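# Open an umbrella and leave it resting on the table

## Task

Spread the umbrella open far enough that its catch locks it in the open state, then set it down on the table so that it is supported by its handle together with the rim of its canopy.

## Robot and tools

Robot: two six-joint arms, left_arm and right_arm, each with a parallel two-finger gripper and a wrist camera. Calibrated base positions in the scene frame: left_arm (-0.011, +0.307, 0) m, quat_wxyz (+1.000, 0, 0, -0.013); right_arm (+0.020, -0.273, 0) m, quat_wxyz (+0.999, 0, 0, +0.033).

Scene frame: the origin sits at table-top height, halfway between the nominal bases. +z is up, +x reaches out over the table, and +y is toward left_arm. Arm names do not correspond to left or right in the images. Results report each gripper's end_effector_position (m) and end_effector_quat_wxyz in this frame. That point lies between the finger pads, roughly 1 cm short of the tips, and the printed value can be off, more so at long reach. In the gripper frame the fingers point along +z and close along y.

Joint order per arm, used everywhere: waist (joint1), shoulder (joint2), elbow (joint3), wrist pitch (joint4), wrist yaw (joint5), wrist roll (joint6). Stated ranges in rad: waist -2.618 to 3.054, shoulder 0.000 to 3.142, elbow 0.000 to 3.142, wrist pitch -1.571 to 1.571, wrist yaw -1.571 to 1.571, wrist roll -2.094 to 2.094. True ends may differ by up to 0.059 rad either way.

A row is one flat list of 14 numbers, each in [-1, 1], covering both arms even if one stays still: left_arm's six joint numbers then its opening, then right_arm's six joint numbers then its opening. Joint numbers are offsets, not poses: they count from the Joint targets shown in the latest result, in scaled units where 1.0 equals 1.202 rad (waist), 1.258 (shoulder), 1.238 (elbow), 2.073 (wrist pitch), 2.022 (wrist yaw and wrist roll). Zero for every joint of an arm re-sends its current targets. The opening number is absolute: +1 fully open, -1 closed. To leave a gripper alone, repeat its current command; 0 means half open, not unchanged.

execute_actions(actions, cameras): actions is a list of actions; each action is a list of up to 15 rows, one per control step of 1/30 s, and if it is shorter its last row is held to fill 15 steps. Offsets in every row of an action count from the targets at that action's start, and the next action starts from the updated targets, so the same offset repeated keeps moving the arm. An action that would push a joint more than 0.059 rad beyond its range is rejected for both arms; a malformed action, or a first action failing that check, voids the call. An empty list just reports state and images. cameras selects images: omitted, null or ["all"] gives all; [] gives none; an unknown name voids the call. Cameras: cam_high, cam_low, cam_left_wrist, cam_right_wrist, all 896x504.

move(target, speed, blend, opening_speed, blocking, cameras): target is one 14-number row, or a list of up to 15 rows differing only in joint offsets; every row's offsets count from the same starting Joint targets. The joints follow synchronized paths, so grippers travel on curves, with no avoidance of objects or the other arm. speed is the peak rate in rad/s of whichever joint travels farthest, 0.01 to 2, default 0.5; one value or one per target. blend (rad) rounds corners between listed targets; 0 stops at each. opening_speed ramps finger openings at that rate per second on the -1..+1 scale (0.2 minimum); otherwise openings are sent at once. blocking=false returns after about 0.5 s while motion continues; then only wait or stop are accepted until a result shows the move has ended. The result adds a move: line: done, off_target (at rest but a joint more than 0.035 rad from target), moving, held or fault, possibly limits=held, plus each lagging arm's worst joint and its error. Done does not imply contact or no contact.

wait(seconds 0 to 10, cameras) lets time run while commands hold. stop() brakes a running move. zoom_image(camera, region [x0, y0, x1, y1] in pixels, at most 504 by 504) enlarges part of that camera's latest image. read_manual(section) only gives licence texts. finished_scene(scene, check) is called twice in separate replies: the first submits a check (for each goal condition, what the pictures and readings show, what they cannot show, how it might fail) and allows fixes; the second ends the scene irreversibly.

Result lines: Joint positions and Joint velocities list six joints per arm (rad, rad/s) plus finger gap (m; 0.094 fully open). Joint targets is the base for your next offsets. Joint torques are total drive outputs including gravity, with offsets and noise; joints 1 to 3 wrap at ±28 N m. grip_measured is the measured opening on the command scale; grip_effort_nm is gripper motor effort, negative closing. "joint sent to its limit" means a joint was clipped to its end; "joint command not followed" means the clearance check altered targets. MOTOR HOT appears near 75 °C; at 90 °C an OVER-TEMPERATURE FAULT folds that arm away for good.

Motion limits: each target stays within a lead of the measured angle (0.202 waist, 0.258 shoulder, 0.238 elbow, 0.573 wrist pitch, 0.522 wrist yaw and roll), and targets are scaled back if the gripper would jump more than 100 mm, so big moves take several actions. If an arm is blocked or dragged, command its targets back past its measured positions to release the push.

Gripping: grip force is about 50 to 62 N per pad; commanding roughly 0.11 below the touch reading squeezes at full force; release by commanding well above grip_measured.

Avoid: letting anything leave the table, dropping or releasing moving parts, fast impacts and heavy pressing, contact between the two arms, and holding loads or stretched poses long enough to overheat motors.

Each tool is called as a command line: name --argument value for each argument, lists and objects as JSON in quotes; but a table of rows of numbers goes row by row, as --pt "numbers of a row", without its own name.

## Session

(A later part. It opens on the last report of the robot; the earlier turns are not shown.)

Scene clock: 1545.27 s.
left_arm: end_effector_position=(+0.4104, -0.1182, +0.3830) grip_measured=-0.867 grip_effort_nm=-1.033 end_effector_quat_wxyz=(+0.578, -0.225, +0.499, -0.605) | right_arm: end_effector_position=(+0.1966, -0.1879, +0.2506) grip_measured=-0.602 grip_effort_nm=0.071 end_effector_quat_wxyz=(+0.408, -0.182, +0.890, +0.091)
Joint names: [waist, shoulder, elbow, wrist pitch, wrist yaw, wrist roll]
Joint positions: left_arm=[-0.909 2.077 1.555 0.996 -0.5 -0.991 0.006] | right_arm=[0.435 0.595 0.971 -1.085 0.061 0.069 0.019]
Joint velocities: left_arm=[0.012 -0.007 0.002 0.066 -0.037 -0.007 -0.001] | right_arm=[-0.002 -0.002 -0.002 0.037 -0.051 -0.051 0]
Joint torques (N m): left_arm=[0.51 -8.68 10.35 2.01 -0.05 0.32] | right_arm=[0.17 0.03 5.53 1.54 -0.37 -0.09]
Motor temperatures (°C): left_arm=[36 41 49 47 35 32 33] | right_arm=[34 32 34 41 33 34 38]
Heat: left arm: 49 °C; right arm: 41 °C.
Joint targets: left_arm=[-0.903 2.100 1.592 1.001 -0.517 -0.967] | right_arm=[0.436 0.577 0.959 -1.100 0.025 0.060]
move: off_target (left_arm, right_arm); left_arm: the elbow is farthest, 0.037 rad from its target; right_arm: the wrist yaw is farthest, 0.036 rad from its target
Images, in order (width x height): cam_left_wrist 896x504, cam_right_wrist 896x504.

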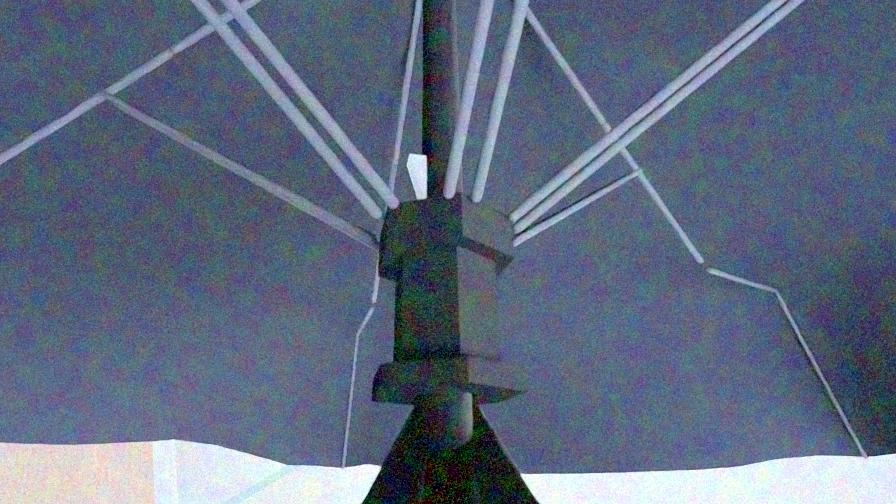

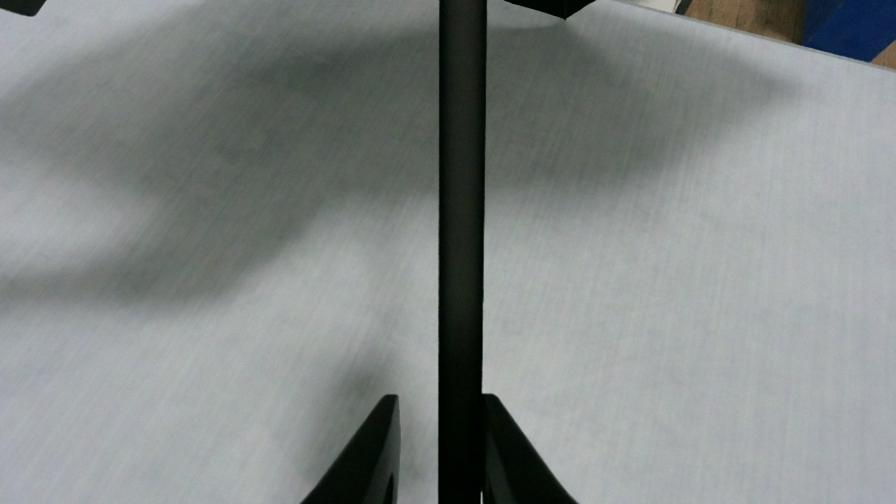

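move --target '[0,0,0,0,0,0,-0.97, 0,0,0,0,0,0,0.9]' --opening_speed 0.7 --cameras '["cam_left_wrist", "cam_right_wrist"]'

Scene clock: 1548.73 s.
left_arm: end_effector_position=(+0.4133, -0.1173, +0.3772) grip_measured=-0.868 grip_effort_nm=-1.038 end_effector_quat_wxyz=(+0.583, -0.229, +0.505, -0.594) | right_arm: end_effector_position=(+0.1945, -0.1840, +0.2503) grip_measured=+0.898 grip_effort_nm=0.076 end_effector_quat_wxyz=(+0.405, -0.187, +0.889, +0.101)
Joint names: [waist, shoulder, elbow, wrist pitch, wrist yaw, wrist roll]
Joint positions: left_arm=[-0.909 2.082 1.555 0.987 -0.518 -0.98 0.006] | right_arm=[0.435 0.595 0.971 -1.085 0.037 0.069 0.089]
Joint velocities: left_arm=[-0.002 0.007 -0.027 -0.007 0.022 -0.022 0] | right_arm=[0.007 0.002 0.002 -0.007 0.022 0.022 0.001]
Joint torques (N m): left_arm=[0.5 -9.11 10.35 2.12 0.11 0.18] | right_arm=[0.18 0.05 5.52 1.55 -0.1 -0.09]
Motor temperatures (°C): left_arm=[36 41 49 47 35 32 33] | right_arm=[34 32 34 41 33 34 38]
Heat: left arm: 49 °C; right arm: 41 °C.
Joint targets: left_arm=[-0.903 2.100 1.592 1.001 -0.517 -0.967] | right_arm=[0.436 0.577 0.959 -1.100 0.025 0.060]
move: off_target (left_arm); left_arm: the elbow is farthest, 0.037 rad from its target
Images, in order (width x height): cam_left_wrist 896x504, cam_right_wrist 896x504.

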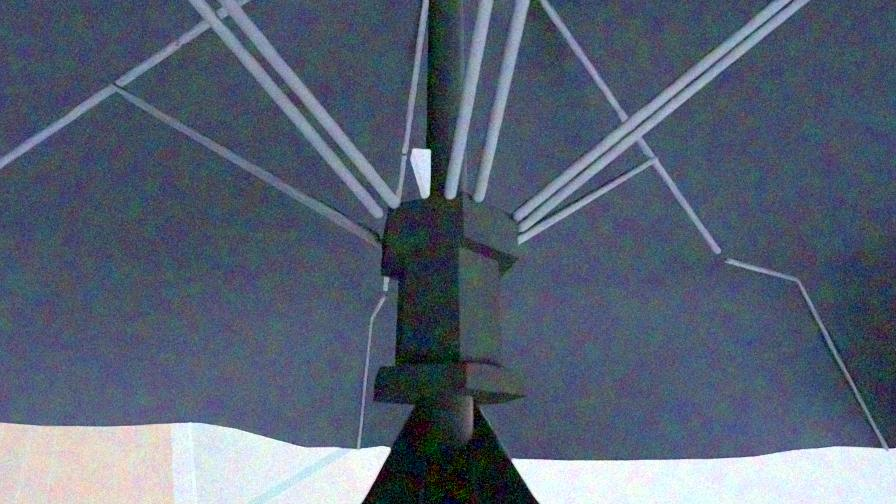

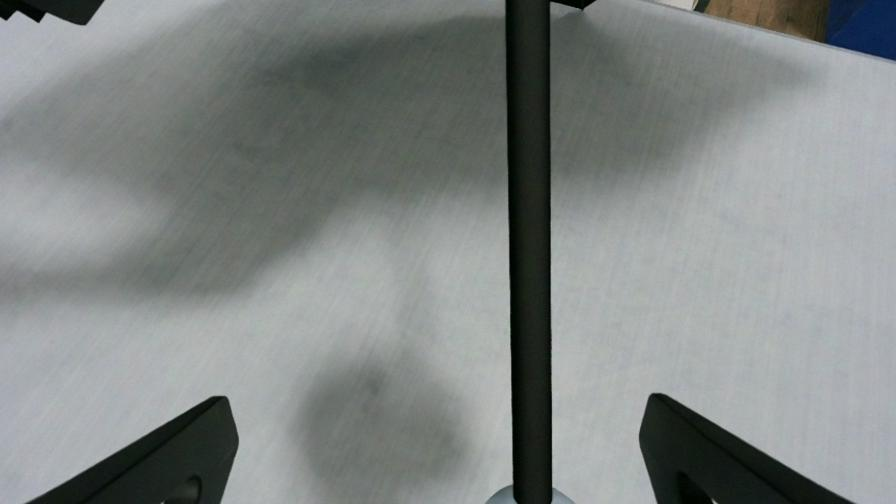

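move --pt "0 0 0 0 0 0 -0.97 0 -0.008 0.149 -0.089 0 0 0.9" --pt "0 0 0 0 0 0 -0.97 -0.86 -0.008 0.149 -0.089 0 0 0.9" --speed '[0.3, 0.6]' --cameras '["cam_high", "cam_left_wrist", "cam_right_wrist"]'

Scene clock: 1560.00 s.
left_arm: end_effector_position=(+0.4133, -0.1173, +0.3772) grip_measured=-0.868 grip_effort_nm=-1.038 end_effector_quat_wxyz=(+0.583, -0.229, +0.505, -0.594) | right_arm: end_effector_position=(+0.1595, -0.3595, +0.2743) grip_measured=+0.898 grip_effort_nm=0.076 end_effector_quat_wxyz=(+0.394, +0.274, +0.871, -0.107)
Joint names: [waist, shoulder, elbow, wrist pitch, wrist yaw, wrist roll]
Joint positions: left_arm=[-0.909 2.082 1.555 0.987 -0.518 -0.98 0.006] | right_arm=[-0.592 0.58 1.117 -1.268 0.033 0.069 0.089]
Joint velocities: left_arm=[-0.007 -0.007 0.007 -0.037 -0.007 0.037 0.001] | right_arm=[-0.002 0.007 -0.007 0.007 0.037 0.066 0.001]
Joint torques (N m): left_arm=[0.53 -9.11 10.35 2.11 0.11 0.18] | right_arm=[-0.55 1.05 8.25 1.52 -0.06 -0.08]
Motor temperatures (°C): left_arm=[36 41 49 47 35 32 33] | right_arm=[34 32 34 41 33 34 37]
Heat: left arm: 49 °C; right arm: 41 °C.
Joint targets: left_arm=[-0.903 2.100 1.592 1.001 -0.517 -0.967] | right_arm=[-0.597 0.567 1.144 -1.284 0.026 0.060]
move: off_target (left_arm); left_arm: the elbow is farthest, 0.037 rad from its target
Images, in order (width x height): cam_high 896x504, cam_left_wrist 896x504, cam_right_wrist 896x504.

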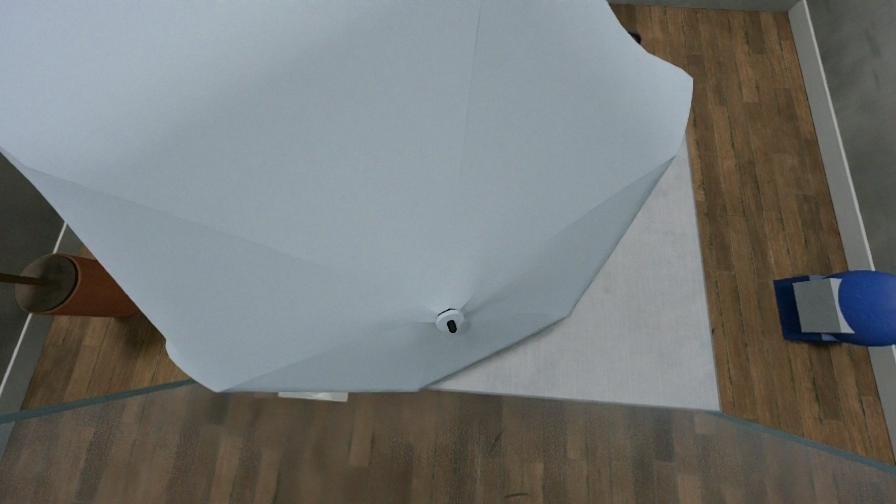

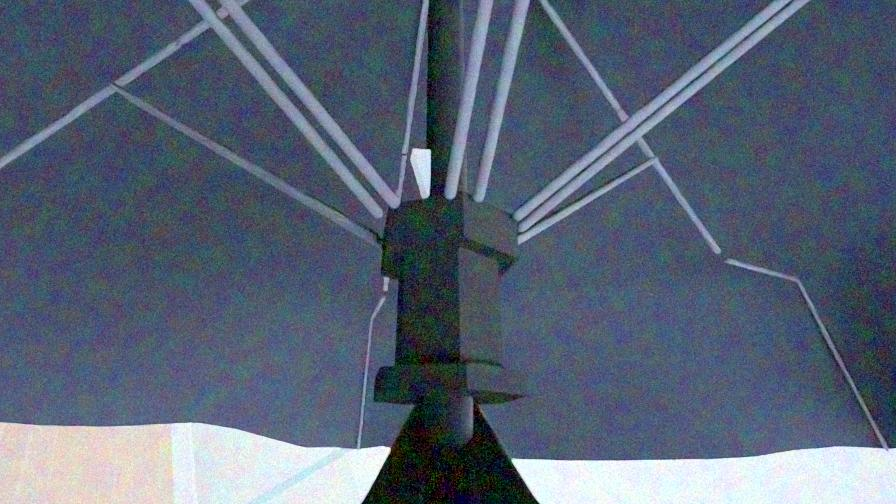

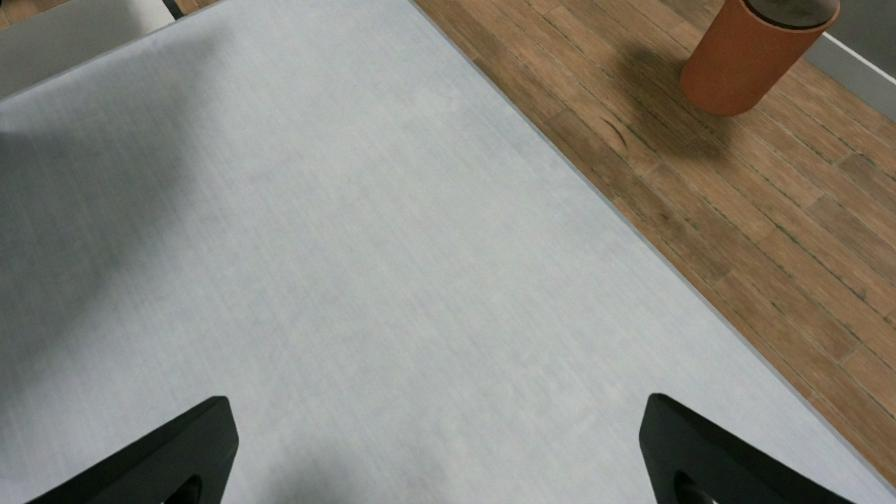

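move --target '[0.558,-0.517,-0.357,-0.193,0.241,-0.138,-0.97, 0,0,0,0,0,0,0.9]' --speed 0.45 --cameras '["cam_high", "cam_low", "cam_left_wrist"]'

Scene clock: 1573.80 s.
left_arm: end_effector_position=(+0.4569, +0.1765, +0.4281) grip_measured=-0.868 grip_effort_nm=-1.038 end_effector_quat_wxyz=(+0.572, -0.283, +0.538, -0.550) | right_arm: end_effector_position=(+0.1594, -0.3595, +0.2742) grip_measured=+0.898 grip_effort_nm=0.076 end_effector_quat_wxyz=(+0.393, +0.274, +0.871, -0.107)
Joint names: [waist, shoulder, elbow, wrist pitch, wrist yaw, wrist roll]
Joint positions: left_arm=[-0.243 1.472 1.161 0.574 0.012 -1.252 0.006] | right_arm=[-0.592 0.58 1.117 -1.269 0.033 0.069 0.089]
Joint velocities: left_arm=[-0.012 0.002 -0.007 0.081 -0.007 0.066 -0.002] | right_arm=[-0.022 -0.012 0.002 -0.037 -0.007 0.037 -0.001]
Joint torques (N m): left_arm=[0.94 -7.58 6.93 2.55 -0.43 0.11] | right_arm=[-0.59 1.07 8.2 1.51 -0.06 -0.07]
Motor temperatures (°C): left_arm=[36 41 49 47 35 32 33] | right_arm=[34 32 35 40 33 34 37]
Heat: left arm: 49 °C; right arm: 40 °C.
Joint targets: left_arm=[-0.232 1.449 1.150 0.600 -0.029 -1.246] | right_arm=[-0.597 0.567 1.144 -1.285 0.026 0.060]
move: off_target (left_arm); left_arm: the wrist yaw is farthest, 0.042 rad from its target
Images, in order (width x height): cam_high 896x504, cam_low 896x504, cam_left_wrist 896x504.

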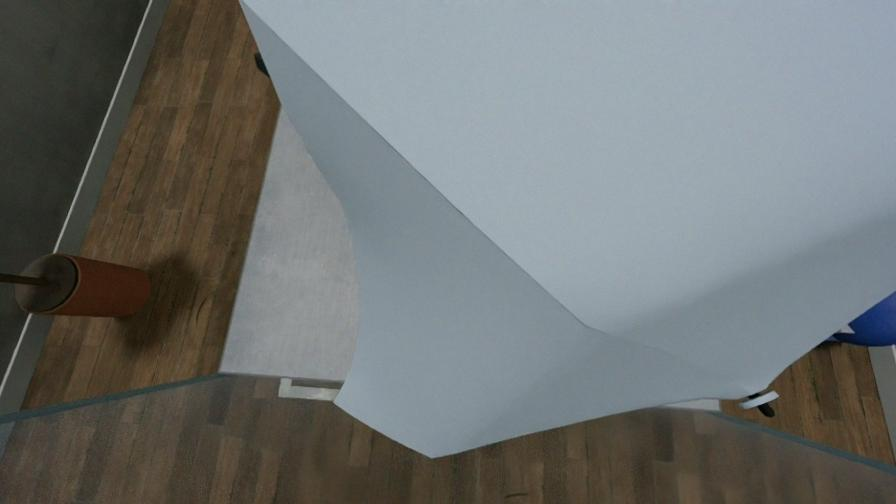

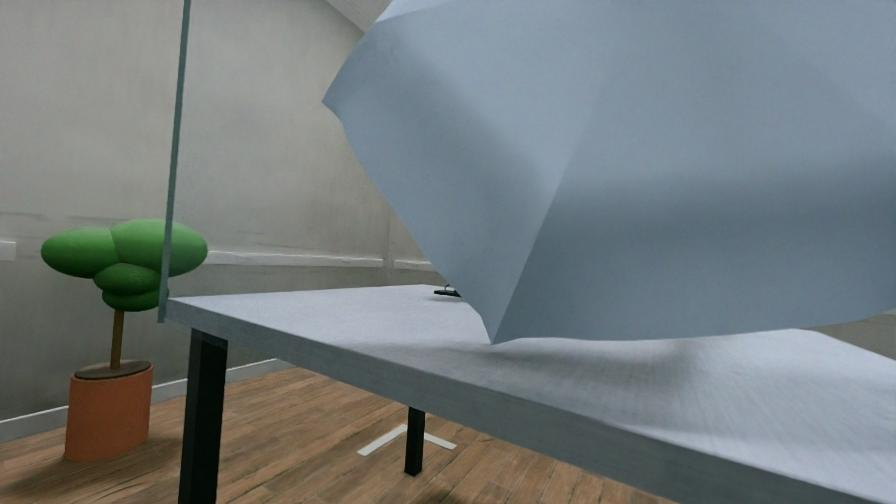

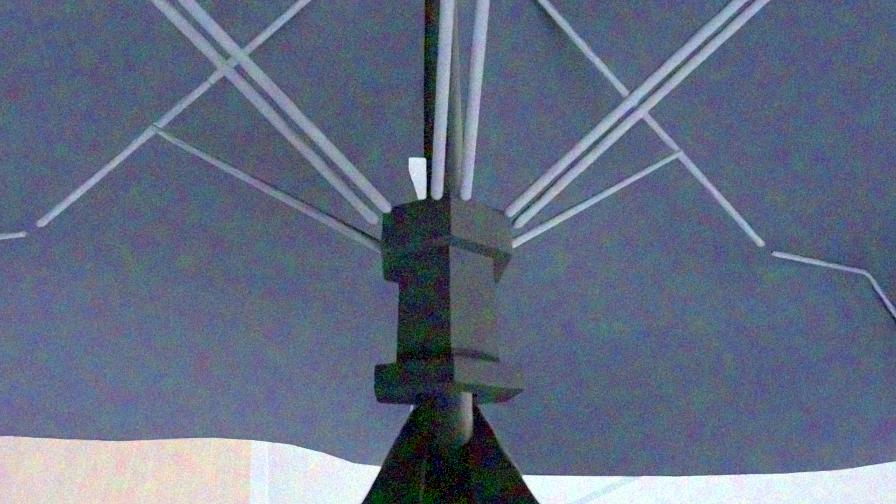

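move --target '[0.566,-0.231,-0.310,0.005,0.222,-0.1365,-0.97, 0,0,0,0,0,0,0.9]' --speed 0.4 --cameras '["cam_high", "cam_low", "cam_left_wrist"]'

Scene clock: 1585.53 s.
left_arm: end_effector_position=(+0.3809, +0.4029, +0.3709) grip_measured=-0.868 grip_effort_nm=-1.038 end_effector_quat_wxyz=(+0.578, -0.420, +0.479, -0.510) | right_arm: end_effector_position=(+0.1594, -0.3595, +0.2742) grip_measured=+0.898 grip_effort_nm=0.081 end_effector_quat_wxyz=(+0.393, +0.274, +0.871, -0.107)
Joint names: [waist, shoulder, elbow, wrist pitch, wrist yaw, wrist roll]
Joint positions: left_arm=[0.442 1.18 0.783 0.603 0.412 -1.527 0.006] | right_arm=[-0.592 0.58 1.117 -1.269 0.033 0.069 0.089]
Joint velocities: left_arm=[-0.017 -0.002 0.012 0.007 0.007 -0.022 0] | right_arm=[0.002 0.002 -0.022 -0.051 -0.037 -0.007 0.001]
Joint torques (N m): left_arm=[0.57 -5.07 6.42 2.34 0.02 0.09] | right_arm=[-0.53 1.07 8.21 1.52 -0.06 -0.08]
Motor temperatures (°C): left_arm=[36 41 47 49 35 31 33] | right_arm=[34 32 36 40 33 34 36]
Heat: left arm: 49 °C; right arm: 40 °C.
Joint targets: left_arm=[0.448 1.159 0.766 0.611 0.419 -1.522] | right_arm=[-0.597 0.567 1.144 -1.284 0.026 0.060]
move: done
Images, in order (width x height): cam_high 896x504, cam_low 896x504, cam_left_wrist 896x504.

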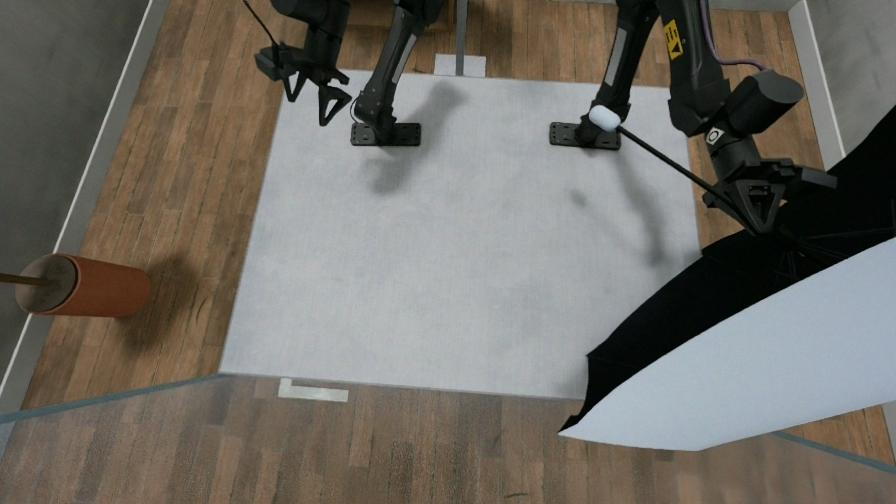

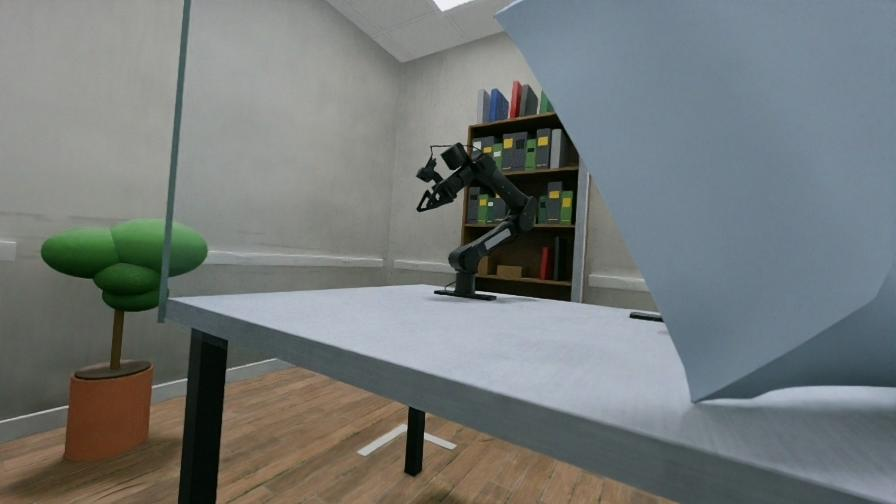

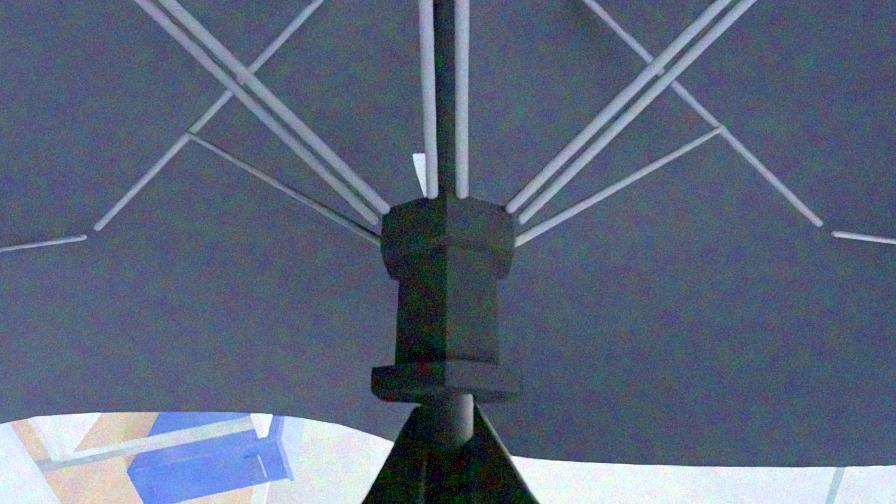

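zoom_image --camera "cam_high" --region '[520, 0, 896, 300]'

zoom_image --camera "cam_left_wrist" --region '[340, 120, 560, 460]'

Scaled by 1.340 from the camera's 896x504 image, which has a finer 1280x720 frame.

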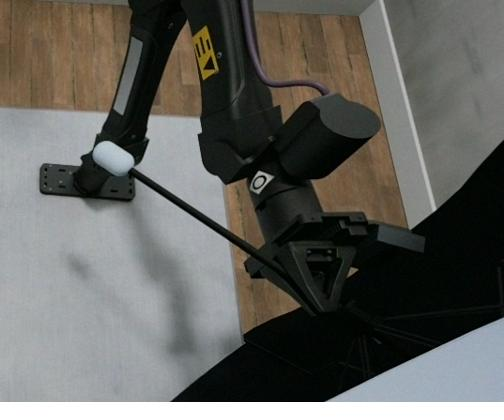

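Scaled by 1.482 from the camera's 896x504 image, which has a finer 1280x720 frame.

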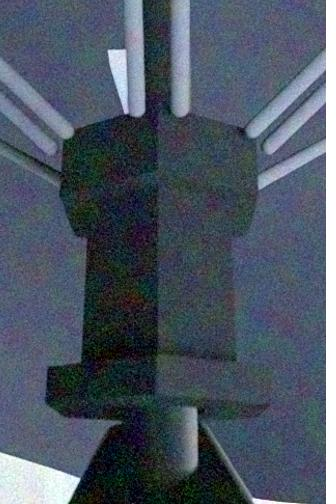

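move --target '[0,0,0,0,0,0,-0.97, 0.829,0.884,-0.2334,0.909,0.359,0.639,0.97]' --speed 0.7 --cameras '["cam_high"]'

move --target '[0,0,0,0,0,0,-0.97, 0.7987,0,0,0.26,0,0,0.97]' --speed 0.5 --cameras '["cam_high", "cam_right_wrist"]'

Scene clock: 1606.93 s.
left_arm: end_effector_position=(+0.3809, +0.4028, +0.3709) grip_measured=-0.868 grip_effort_nm=-1.028 end_effector_quat_wxyz=(+0.577, -0.420, +0.479, -0.510) | right_arm: end_effector_position=(+0.4828, -0.1731, +0.2088) grip_measured=+0.968 grip_effort_nm=0.081 end_effector_quat_wxyz=(+0.583, +0.514, +0.557, +0.293)
Joint names: [waist, shoulder, elbow, wrist pitch, wrist yaw, wrist roll]
Joint positions: left_arm=[0.442 1.18 0.783 0.603 0.412 -1.527 0.006] | right_arm=[0.4 1.665 0.873 0.591 0.735 1.347 0.092]
Joint velocities: left_arm=[-0.012 -0.017 -0.002 -0.037 0.051 0.022 0] | right_arm=[-0.012 0.002 -0.007 -0.007 0.051 0.007 0.001]
Joint torques (N m): left_arm=[0.55 -5.08 6.42 2.33 0.01 0.1] | right_arm=[-0.05 -5.74 5.52 1.87 0.28 0.07]
Motor temperatures (°C): left_arm=[35 40 47 49 34 31 33] | right_arm=[34 32 36 41 33 34 36]
Heat: left arm: 49 °C; right arm: 41 °C.
Joint targets: left_arm=[0.448 1.159 0.766 0.611 0.419 -1.522] | right_arm=[0.399 1.679 0.855 0.600 0.752 1.352]
move: done
Images, in order (width x height): cam_high 896x504.

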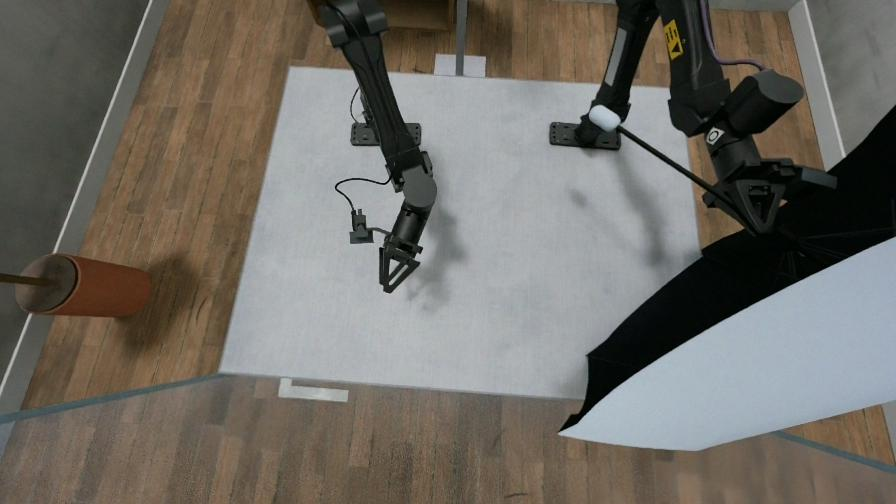

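Scene clock: 1609.53 s.
left_arm: end_effector_position=(+0.3809, +0.4028, +0.3709) grip_measured=-0.868 grip_effort_nm=-1.033 end_effector_quat_wxyz=(+0.577, -0.420, +0.479, -0.510) | right_arm: end_effector_position=(+0.2025, +0.1553, +0.3156) grip_measured=+0.968 grip_effort_nm=0.081 end_effector_quat_wxyz=(+0.345, +0.274, +0.551, +0.709)
Joint names: [waist, shoulder, elbow, wrist pitch, wrist yaw, wrist roll]
Joint positions: left_arm=[0.442 1.18 0.783 0.603 0.412 -1.527 0.006] | right_arm=[1.362 1.665 0.873 1.127 0.744 1.348 0.092]
Joint velocities: left_arm=[-0.007 -0.002 0.007 0.081 0.051 0.022 0] | right_arm=[0.002 -0.022 0.002 0.022 -0.051 0.007 0.001]
Joint torques (N m): left_arm=[0.57 -5.09 6.39 2.33 0.01 0.1] | right_arm=[-0.31 -5.57 5.33 1.68 -0.07 0.07]
Motor temperatures (°C): left_arm=[35 40 47 49 34 31 33] | right_arm=[34 33 36 41 33 34 36]
Heat: left arm: 49 °C; right arm: 41 °C.
Joint targets: left_arm=[0.448 1.159 0.766 0.611 0.419 -1.522] | right_arm=[1.359 1.679 0.855 1.139 0.752 1.352]
move: done
Images, in order (width x height): cam_high 896x504, cam_right_wrist 896x504.

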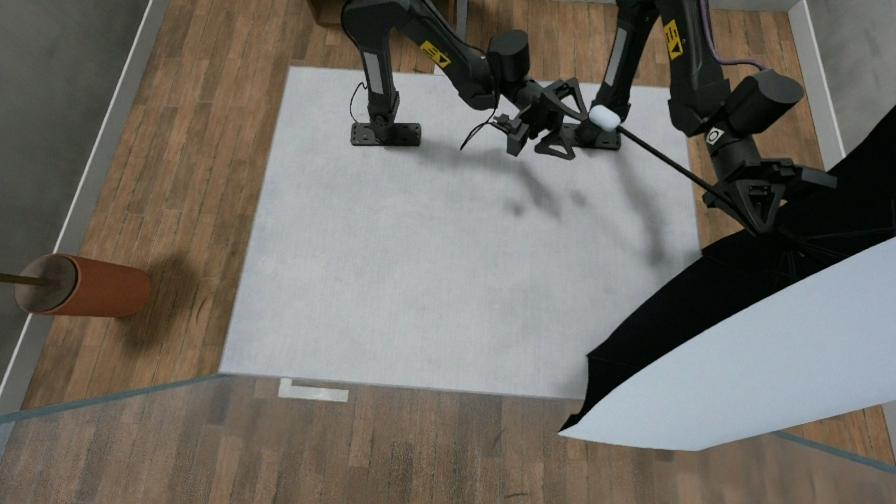

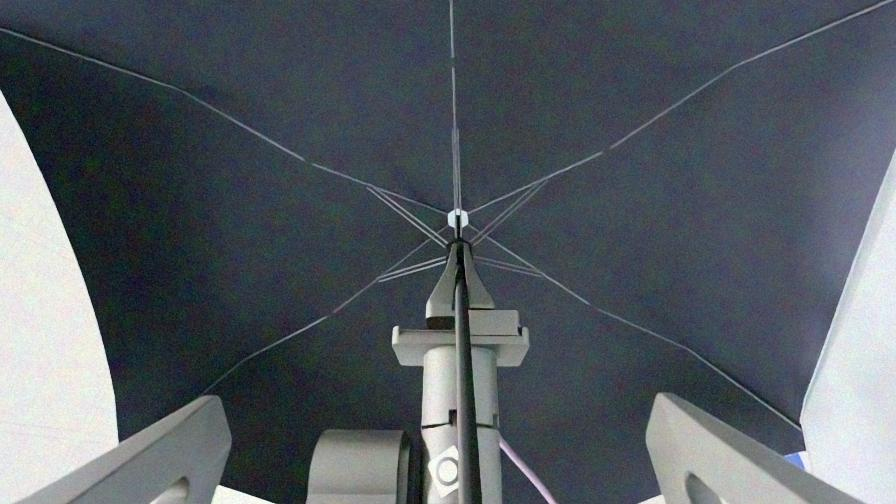

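move --target '[0,0,0,0,0,0,-0.97, 0.138,0.208,0.250,0.0096,0.080,-0.0386,0.97]' --speed 0.25 --cameras '["cam_high", "cam_right_wrist"]'

Scene clock: 1620.50 s.
left_arm: end_effector_position=(+0.3809, +0.4028, +0.3709) grip_measured=-0.868 grip_effort_nm=-1.033 end_effector_quat_wxyz=(+0.577, -0.420, +0.479, -0.510) | right_arm: end_effector_position=(+0.1501, +0.2234, +0.2996) grip_measured=+0.968 grip_effort_nm=0.081 end_effector_quat_wxyz=(+0.342, +0.280, +0.559, +0.701)
Joint names: [waist, shoulder, elbow, wrist pitch, wrist yaw, wrist roll]
Joint positions: left_arm=[0.442 1.18 0.783 0.603 0.412 -1.527 0.006] | right_arm=[1.523 1.918 1.131 1.149 0.906 1.292 0.092]
Joint velocities: left_arm=[0.007 0.002 -0.007 -0.022 0.022 0.037 0.001] | right_arm=[0.017 -0.002 -0.012 0.051 -0.007 -0.022 0.001]
Joint torques (N m): left_arm=[0.55 -5.08 6.42 2.33 0.01 0.09] | right_arm=[0.2 -6.87 9.77 1.58 -0.08 -0.15]
Motor temperatures (°C): left_arm=[35 39 47 49 34 31 33] | right_arm=[34 33 35 42 33 34 36]
Heat: left arm: 49 °C; right arm: 42 °C.
Joint targets: left_arm=[0.448 1.159 0.766 0.611 0.419 -1.522] | right_arm=[1.525 1.941 1.164 1.159 0.913 1.274]
move: done
Images, in order (width x height): cam_high 896x504, cam_right_wrist 896x504.

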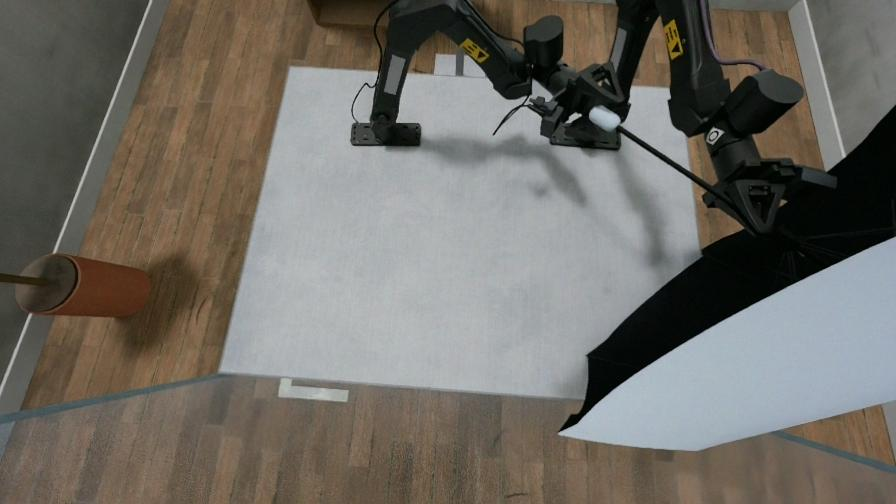

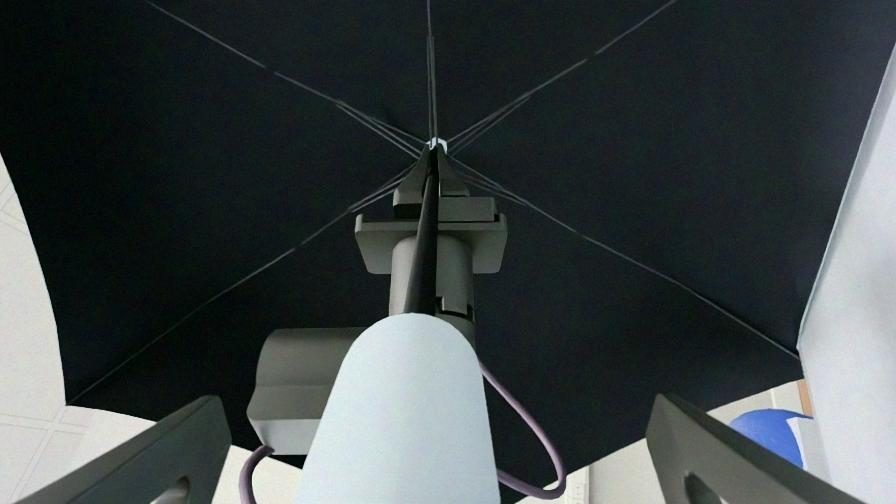

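zoom_image --camera "cam_right_wrist" --region '[280, 130, 660, 504]'

Scaled by 1.326 from the camera's 896x504 image, which has a finer 1280x720 frame.

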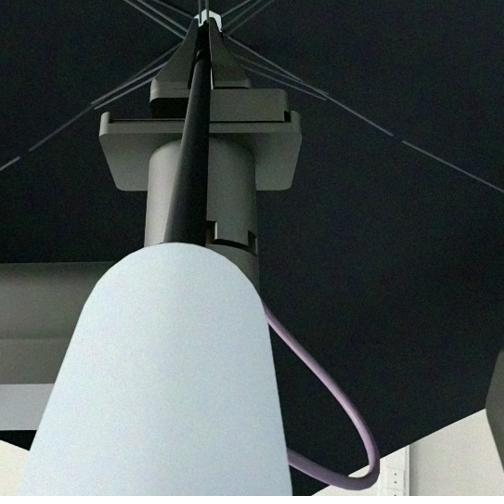

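move --target '[0,0,0,0,0,0,-0.97, -0.0258,-0.097,-0.0953,-0.037,-0.0559,0.025,0.97]' --speed 0.2 --cameras '["cam_right_wrist"]'

Scene clock: 1653.33 s.
left_arm: end_effector_position=(+0.3809, +0.4028, +0.3710) grip_measured=-0.868 grip_effort_nm=-1.043 end_effector_quat_wxyz=(+0.577, -0.420, +0.479, -0.510) | right_arm: end_effector_position=(+0.1522, +0.2178, +0.3024) grip_measured=+0.968 grip_effort_nm=0.076 end_effector_quat_wxyz=(+0.326, +0.255, +0.572, +0.708)
Joint names: [waist, shoulder, elbow, wrist pitch, wrist yaw, wrist roll]
Joint positions: left_arm=[0.442 1.18 0.783 0.604 0.412 -1.527 0.006] | right_arm=[1.499 1.852 1.068 1.106 0.818 1.319 0.092]
Joint velocities: left_arm=[0.007 -0.002 0.012 0.007 -0.051 -0.037 0] | right_arm=[-0.017 -0.002 -0.012 -0.007 -0.037 -0.007 0]
Joint torques (N m): left_arm=[0.54 -5.07 6.42 2.33 0.01 0.1] | right_arm=[-0.43 -10.84 5.03 1.36 -0.33 0.05]
Motor temperatures (°C): left_arm=[35 39 47 50 34 31 34] | right_arm=[34 35 36 42 33 34 35]
Heat: left arm: 50 °C; right arm: 42 °C.
Joint targets: left_arm=[0.448 1.159 0.766 0.611 0.419 -1.522] | right_arm=[1.494 1.819 1.046 1.082 0.800 1.324]
move: done
Images, in order (width x height): cam_right_wrist 896x504.

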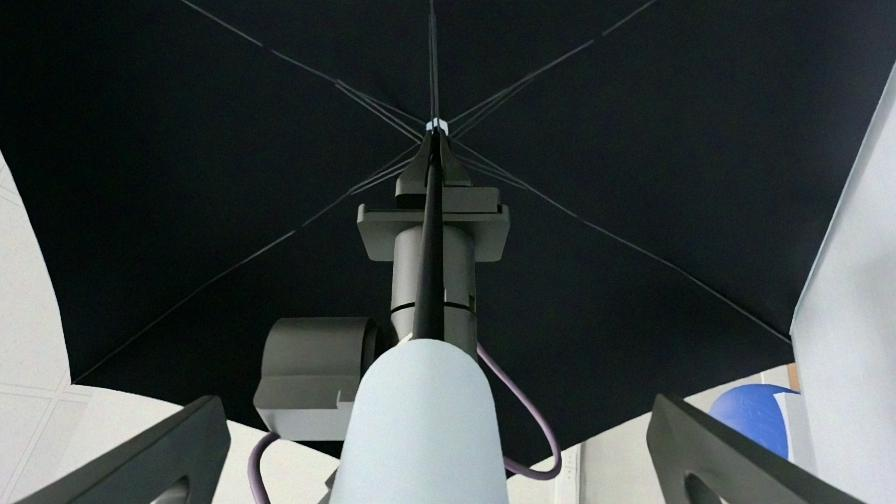

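move --target '[0,0,0,0,0,0,-0.97, 0,-0.0075,0,0,0,0,0.97]' --speed 0.2 --cameras '["cam_right_wrist"]'

zoom_image --camera "cam_right_wrist" --region '[280, 100, 660, 504]'

Scene clock: 1658.67 s.
left_arm: end_effector_position=(+0.3809, +0.4028, +0.3710) grip_measured=-0.868 grip_effort_nm=-1.038 end_effector_quat_wxyz=(+0.577, -0.420, +0.479, -0.510) | right_arm: end_effector_position=(+0.1521, +0.2167, +0.3052) grip_measured=+0.968 grip_effort_nm=0.076 end_effector_quat_wxyz=(+0.325, +0.255, +0.570, +0.710)
Joint names: [waist, shoulder, elbow, wrist pitch, wrist yaw, wrist roll]
Joint positions: left_arm=[0.442 1.18 0.783 0.604 0.412 -1.527 0.006] | right_arm=[1.499 1.846 1.068 1.103 0.817 1.32 0.092]
Joint velocities: left_arm=[0.022 -0.007 -0.012 -0.007 0.007 -0.007 0] | right_arm=[-0.002 0.012 0.002 -0.007 0.022 0.037 0]
Joint torques (N m): left_arm=[0.55 -5.09 6.42 2.33 0.01 0.1] | right_arm=[-0.47 -10.99 5.05 1.36 -0.33 0.05]
Motor temperatures (°C): left_arm=[35 39 47 50 34 31 34] | right_arm=[34 36 36 42 33 34 35]
Heat: left arm: 50 °C; right arm: 42 °C.
Joint targets: left_arm=[0.448 1.159 0.766 0.611 0.419 -1.522] | right_arm=[1.494 1.809 1.046 1.082 0.800 1.324]
move: off_target (right_arm); right_arm: the shoulder is farthest, 0.036 rad from its target
Images, in order (width x height): cam_right_wrist 896x504.

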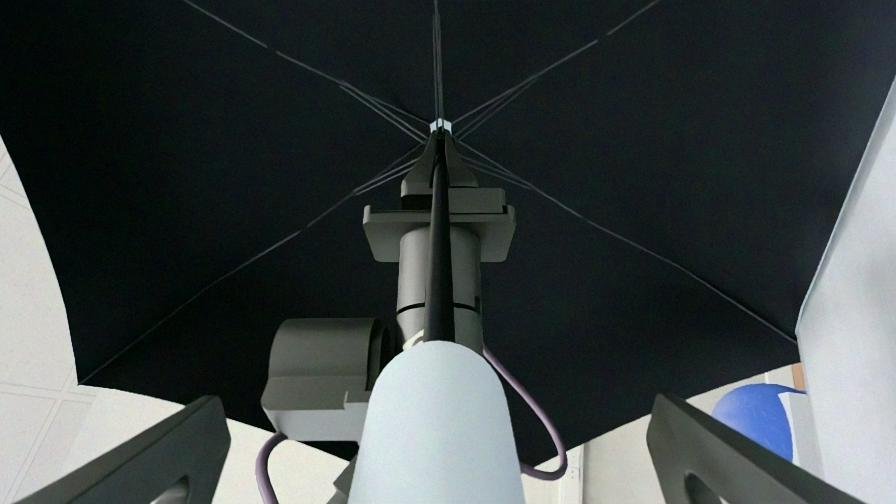

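Scaled by 1.248 from the camera's 896x504 image, which has a finer 1280x720 frame.

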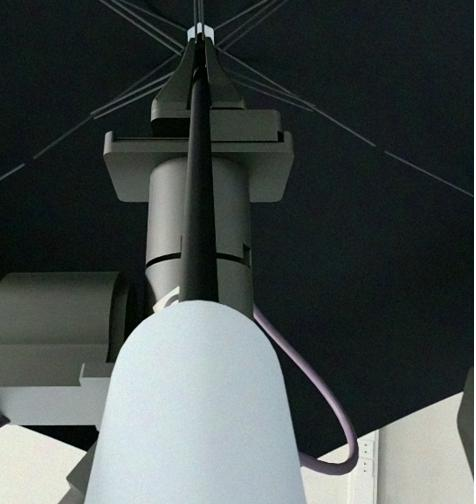

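move --target '[0,0,0,0,0,0,-0.97, 0,0,0,0,0,0,-0.7]' --opening_speed 0.6 --cameras '["cam_left_wrist", "cam_right_wrist"]'

Scene clock: 1670.73 s.
left_arm: end_effector_position=(+0.3809, +0.4028, +0.3710) grip_measured=-0.868 grip_effort_nm=-1.038 end_effector_quat_wxyz=(+0.577, -0.420, +0.479, -0.510) | right_arm: end_effector_position=(+0.1521, +0.2168, +0.3053) grip_measured=-0.379 grip_effort_nm=-1.062 end_effector_quat_wxyz=(+0.325, +0.255, +0.570, +0.710)
Joint names: [waist, shoulder, elbow, wrist pitch, wrist yaw, wrist roll]
Joint positions: left_arm=[0.442 1.18 0.783 0.604 0.412 -1.527 0.006] | right_arm=[1.499 1.846 1.068 1.103 0.817 1.321 0.029]
Joint velocities: left_arm=[-0.012 0.007 -0.002 -0.007 -0.007 0.022 0] | right_arm=[0.002 0.012 -0.017 -0.022 -0.022 0.007 -0.001]
Joint torques (N m): left_arm=[0.55 -5.08 6.43 2.33 0.01 0.09] | right_arm=[-0.47 -10.97 5.03 1.35 -0.33 0.05]
Motor temperatures (°C): left_arm=[35 39 47 50 33 31 34] | right_arm=[34 37 35 42 33 34 35]
Heat: left arm: 50 °C; right arm: 42 °C.
Joint targets: left_arm=[0.448 1.159 0.766 0.611 0.420 -1.522] | right_arm=[1.494 1.809 1.046 1.082 0.800 1.324]
move: off_target (right_arm); right_arm: the shoulder is farthest, 0.037 rad from its target
Images, in order (width x height): cam_left_wrist 896x504, cam_right_wrist 896x504.

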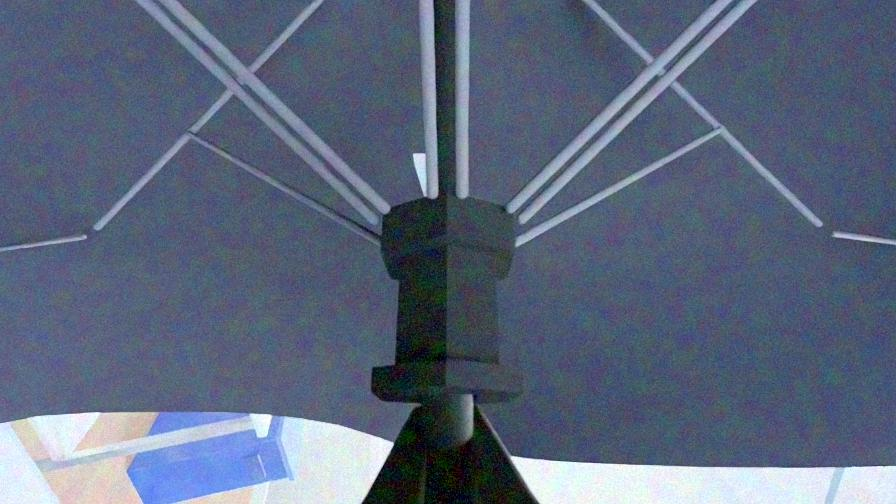

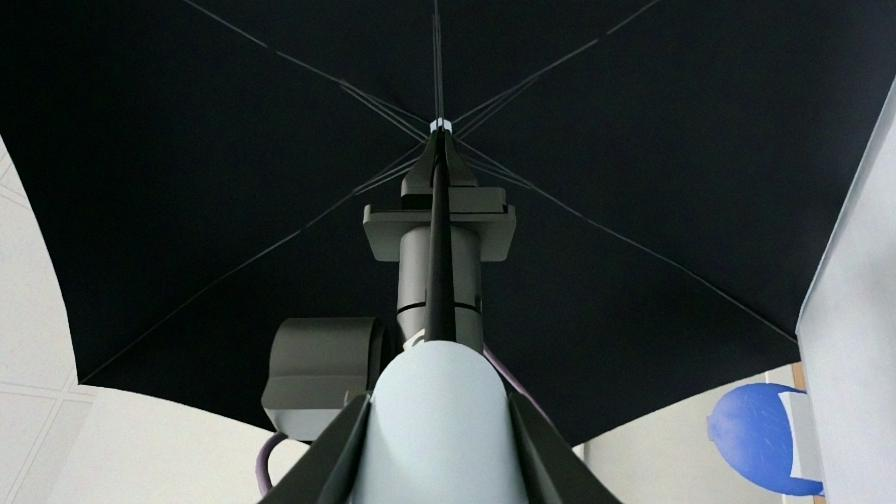

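zoom_image --camera "cam_left_wrist" --region '[380, 340, 520, 470]'

Scaled by 3.600 from the camera's 896x504 image, which has a finer 1280x720 frame.

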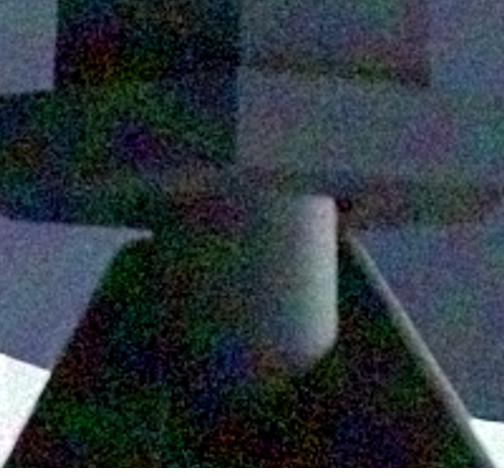

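move --target '[0,0,0,0,0,0,-0.76, 0,0,0,0,0,0,-0.7]' --opening_speed 0.3 --cameras '["cam_left_wrist", "cam_right_wrist"]'

Scene clock: 1703.97 s.
left_arm: end_effector_position=(+0.3811, +0.4026, +0.3699) grip_measured=-0.761 grip_effort_nm=0.066 end_effector_quat_wxyz=(+0.575, -0.422, +0.480, -0.511) | right_arm: end_effector_position=(+0.1521, +0.2170, +0.3044) grip_measured=-0.379 grip_effort_nm=-1.057 end_effector_quat_wxyz=(+0.325, +0.254, +0.572, +0.709)
Joint names: [waist, shoulder, elbow, wrist pitch, wrist yaw, wrist roll]
Joint positions: left_arm=[0.442 1.18 0.783 0.599 0.414 -1.529 0.011] | right_arm=[1.499 1.846 1.068 1.099 0.817 1.321 0.029]
Joint velocities: left_arm=[0.007 -0.007 -0.022 -0.095 0.007 -0.081 0] | right_arm=[-0.002 -0.012 -0.002 -0.051 -0.037 0.037 -0.002]
Joint torques (N m): left_arm=[0.55 -5.09 6.43 2.38 -0.01 0.11] | right_arm=[-0.44 -11 5.01 1.41 -0.32 0.06]
Motor temperatures (°C): left_arm=[35 39 47 51 33 31 34] | right_arm=[34 40 35 41 33 34 36]
Heat: left arm: 51 °C; right arm: 41 °C.
Joint targets: left_arm=[0.448 1.159 0.766 0.611 0.419 -1.522] | right_arm=[1.494 1.809 1.046 1.082 0.800 1.324]
move: off_target (right_arm); right_arm: the shoulder is farthest, 0.037 rad from its target
Images, in order (width x height): cam_left_wrist 896x504, cam_right_wrist 896x504.

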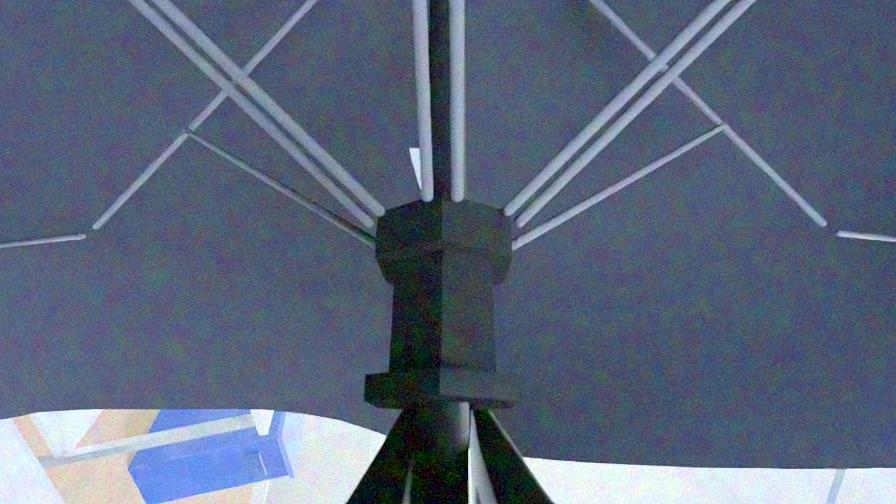

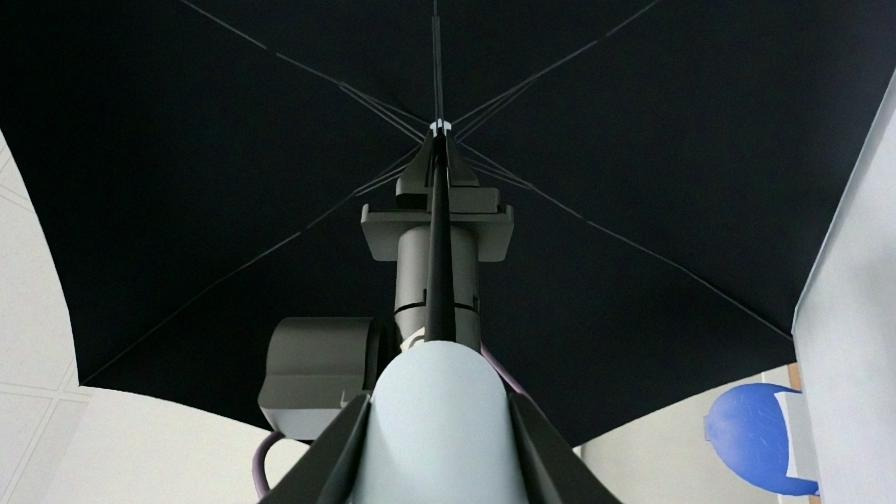

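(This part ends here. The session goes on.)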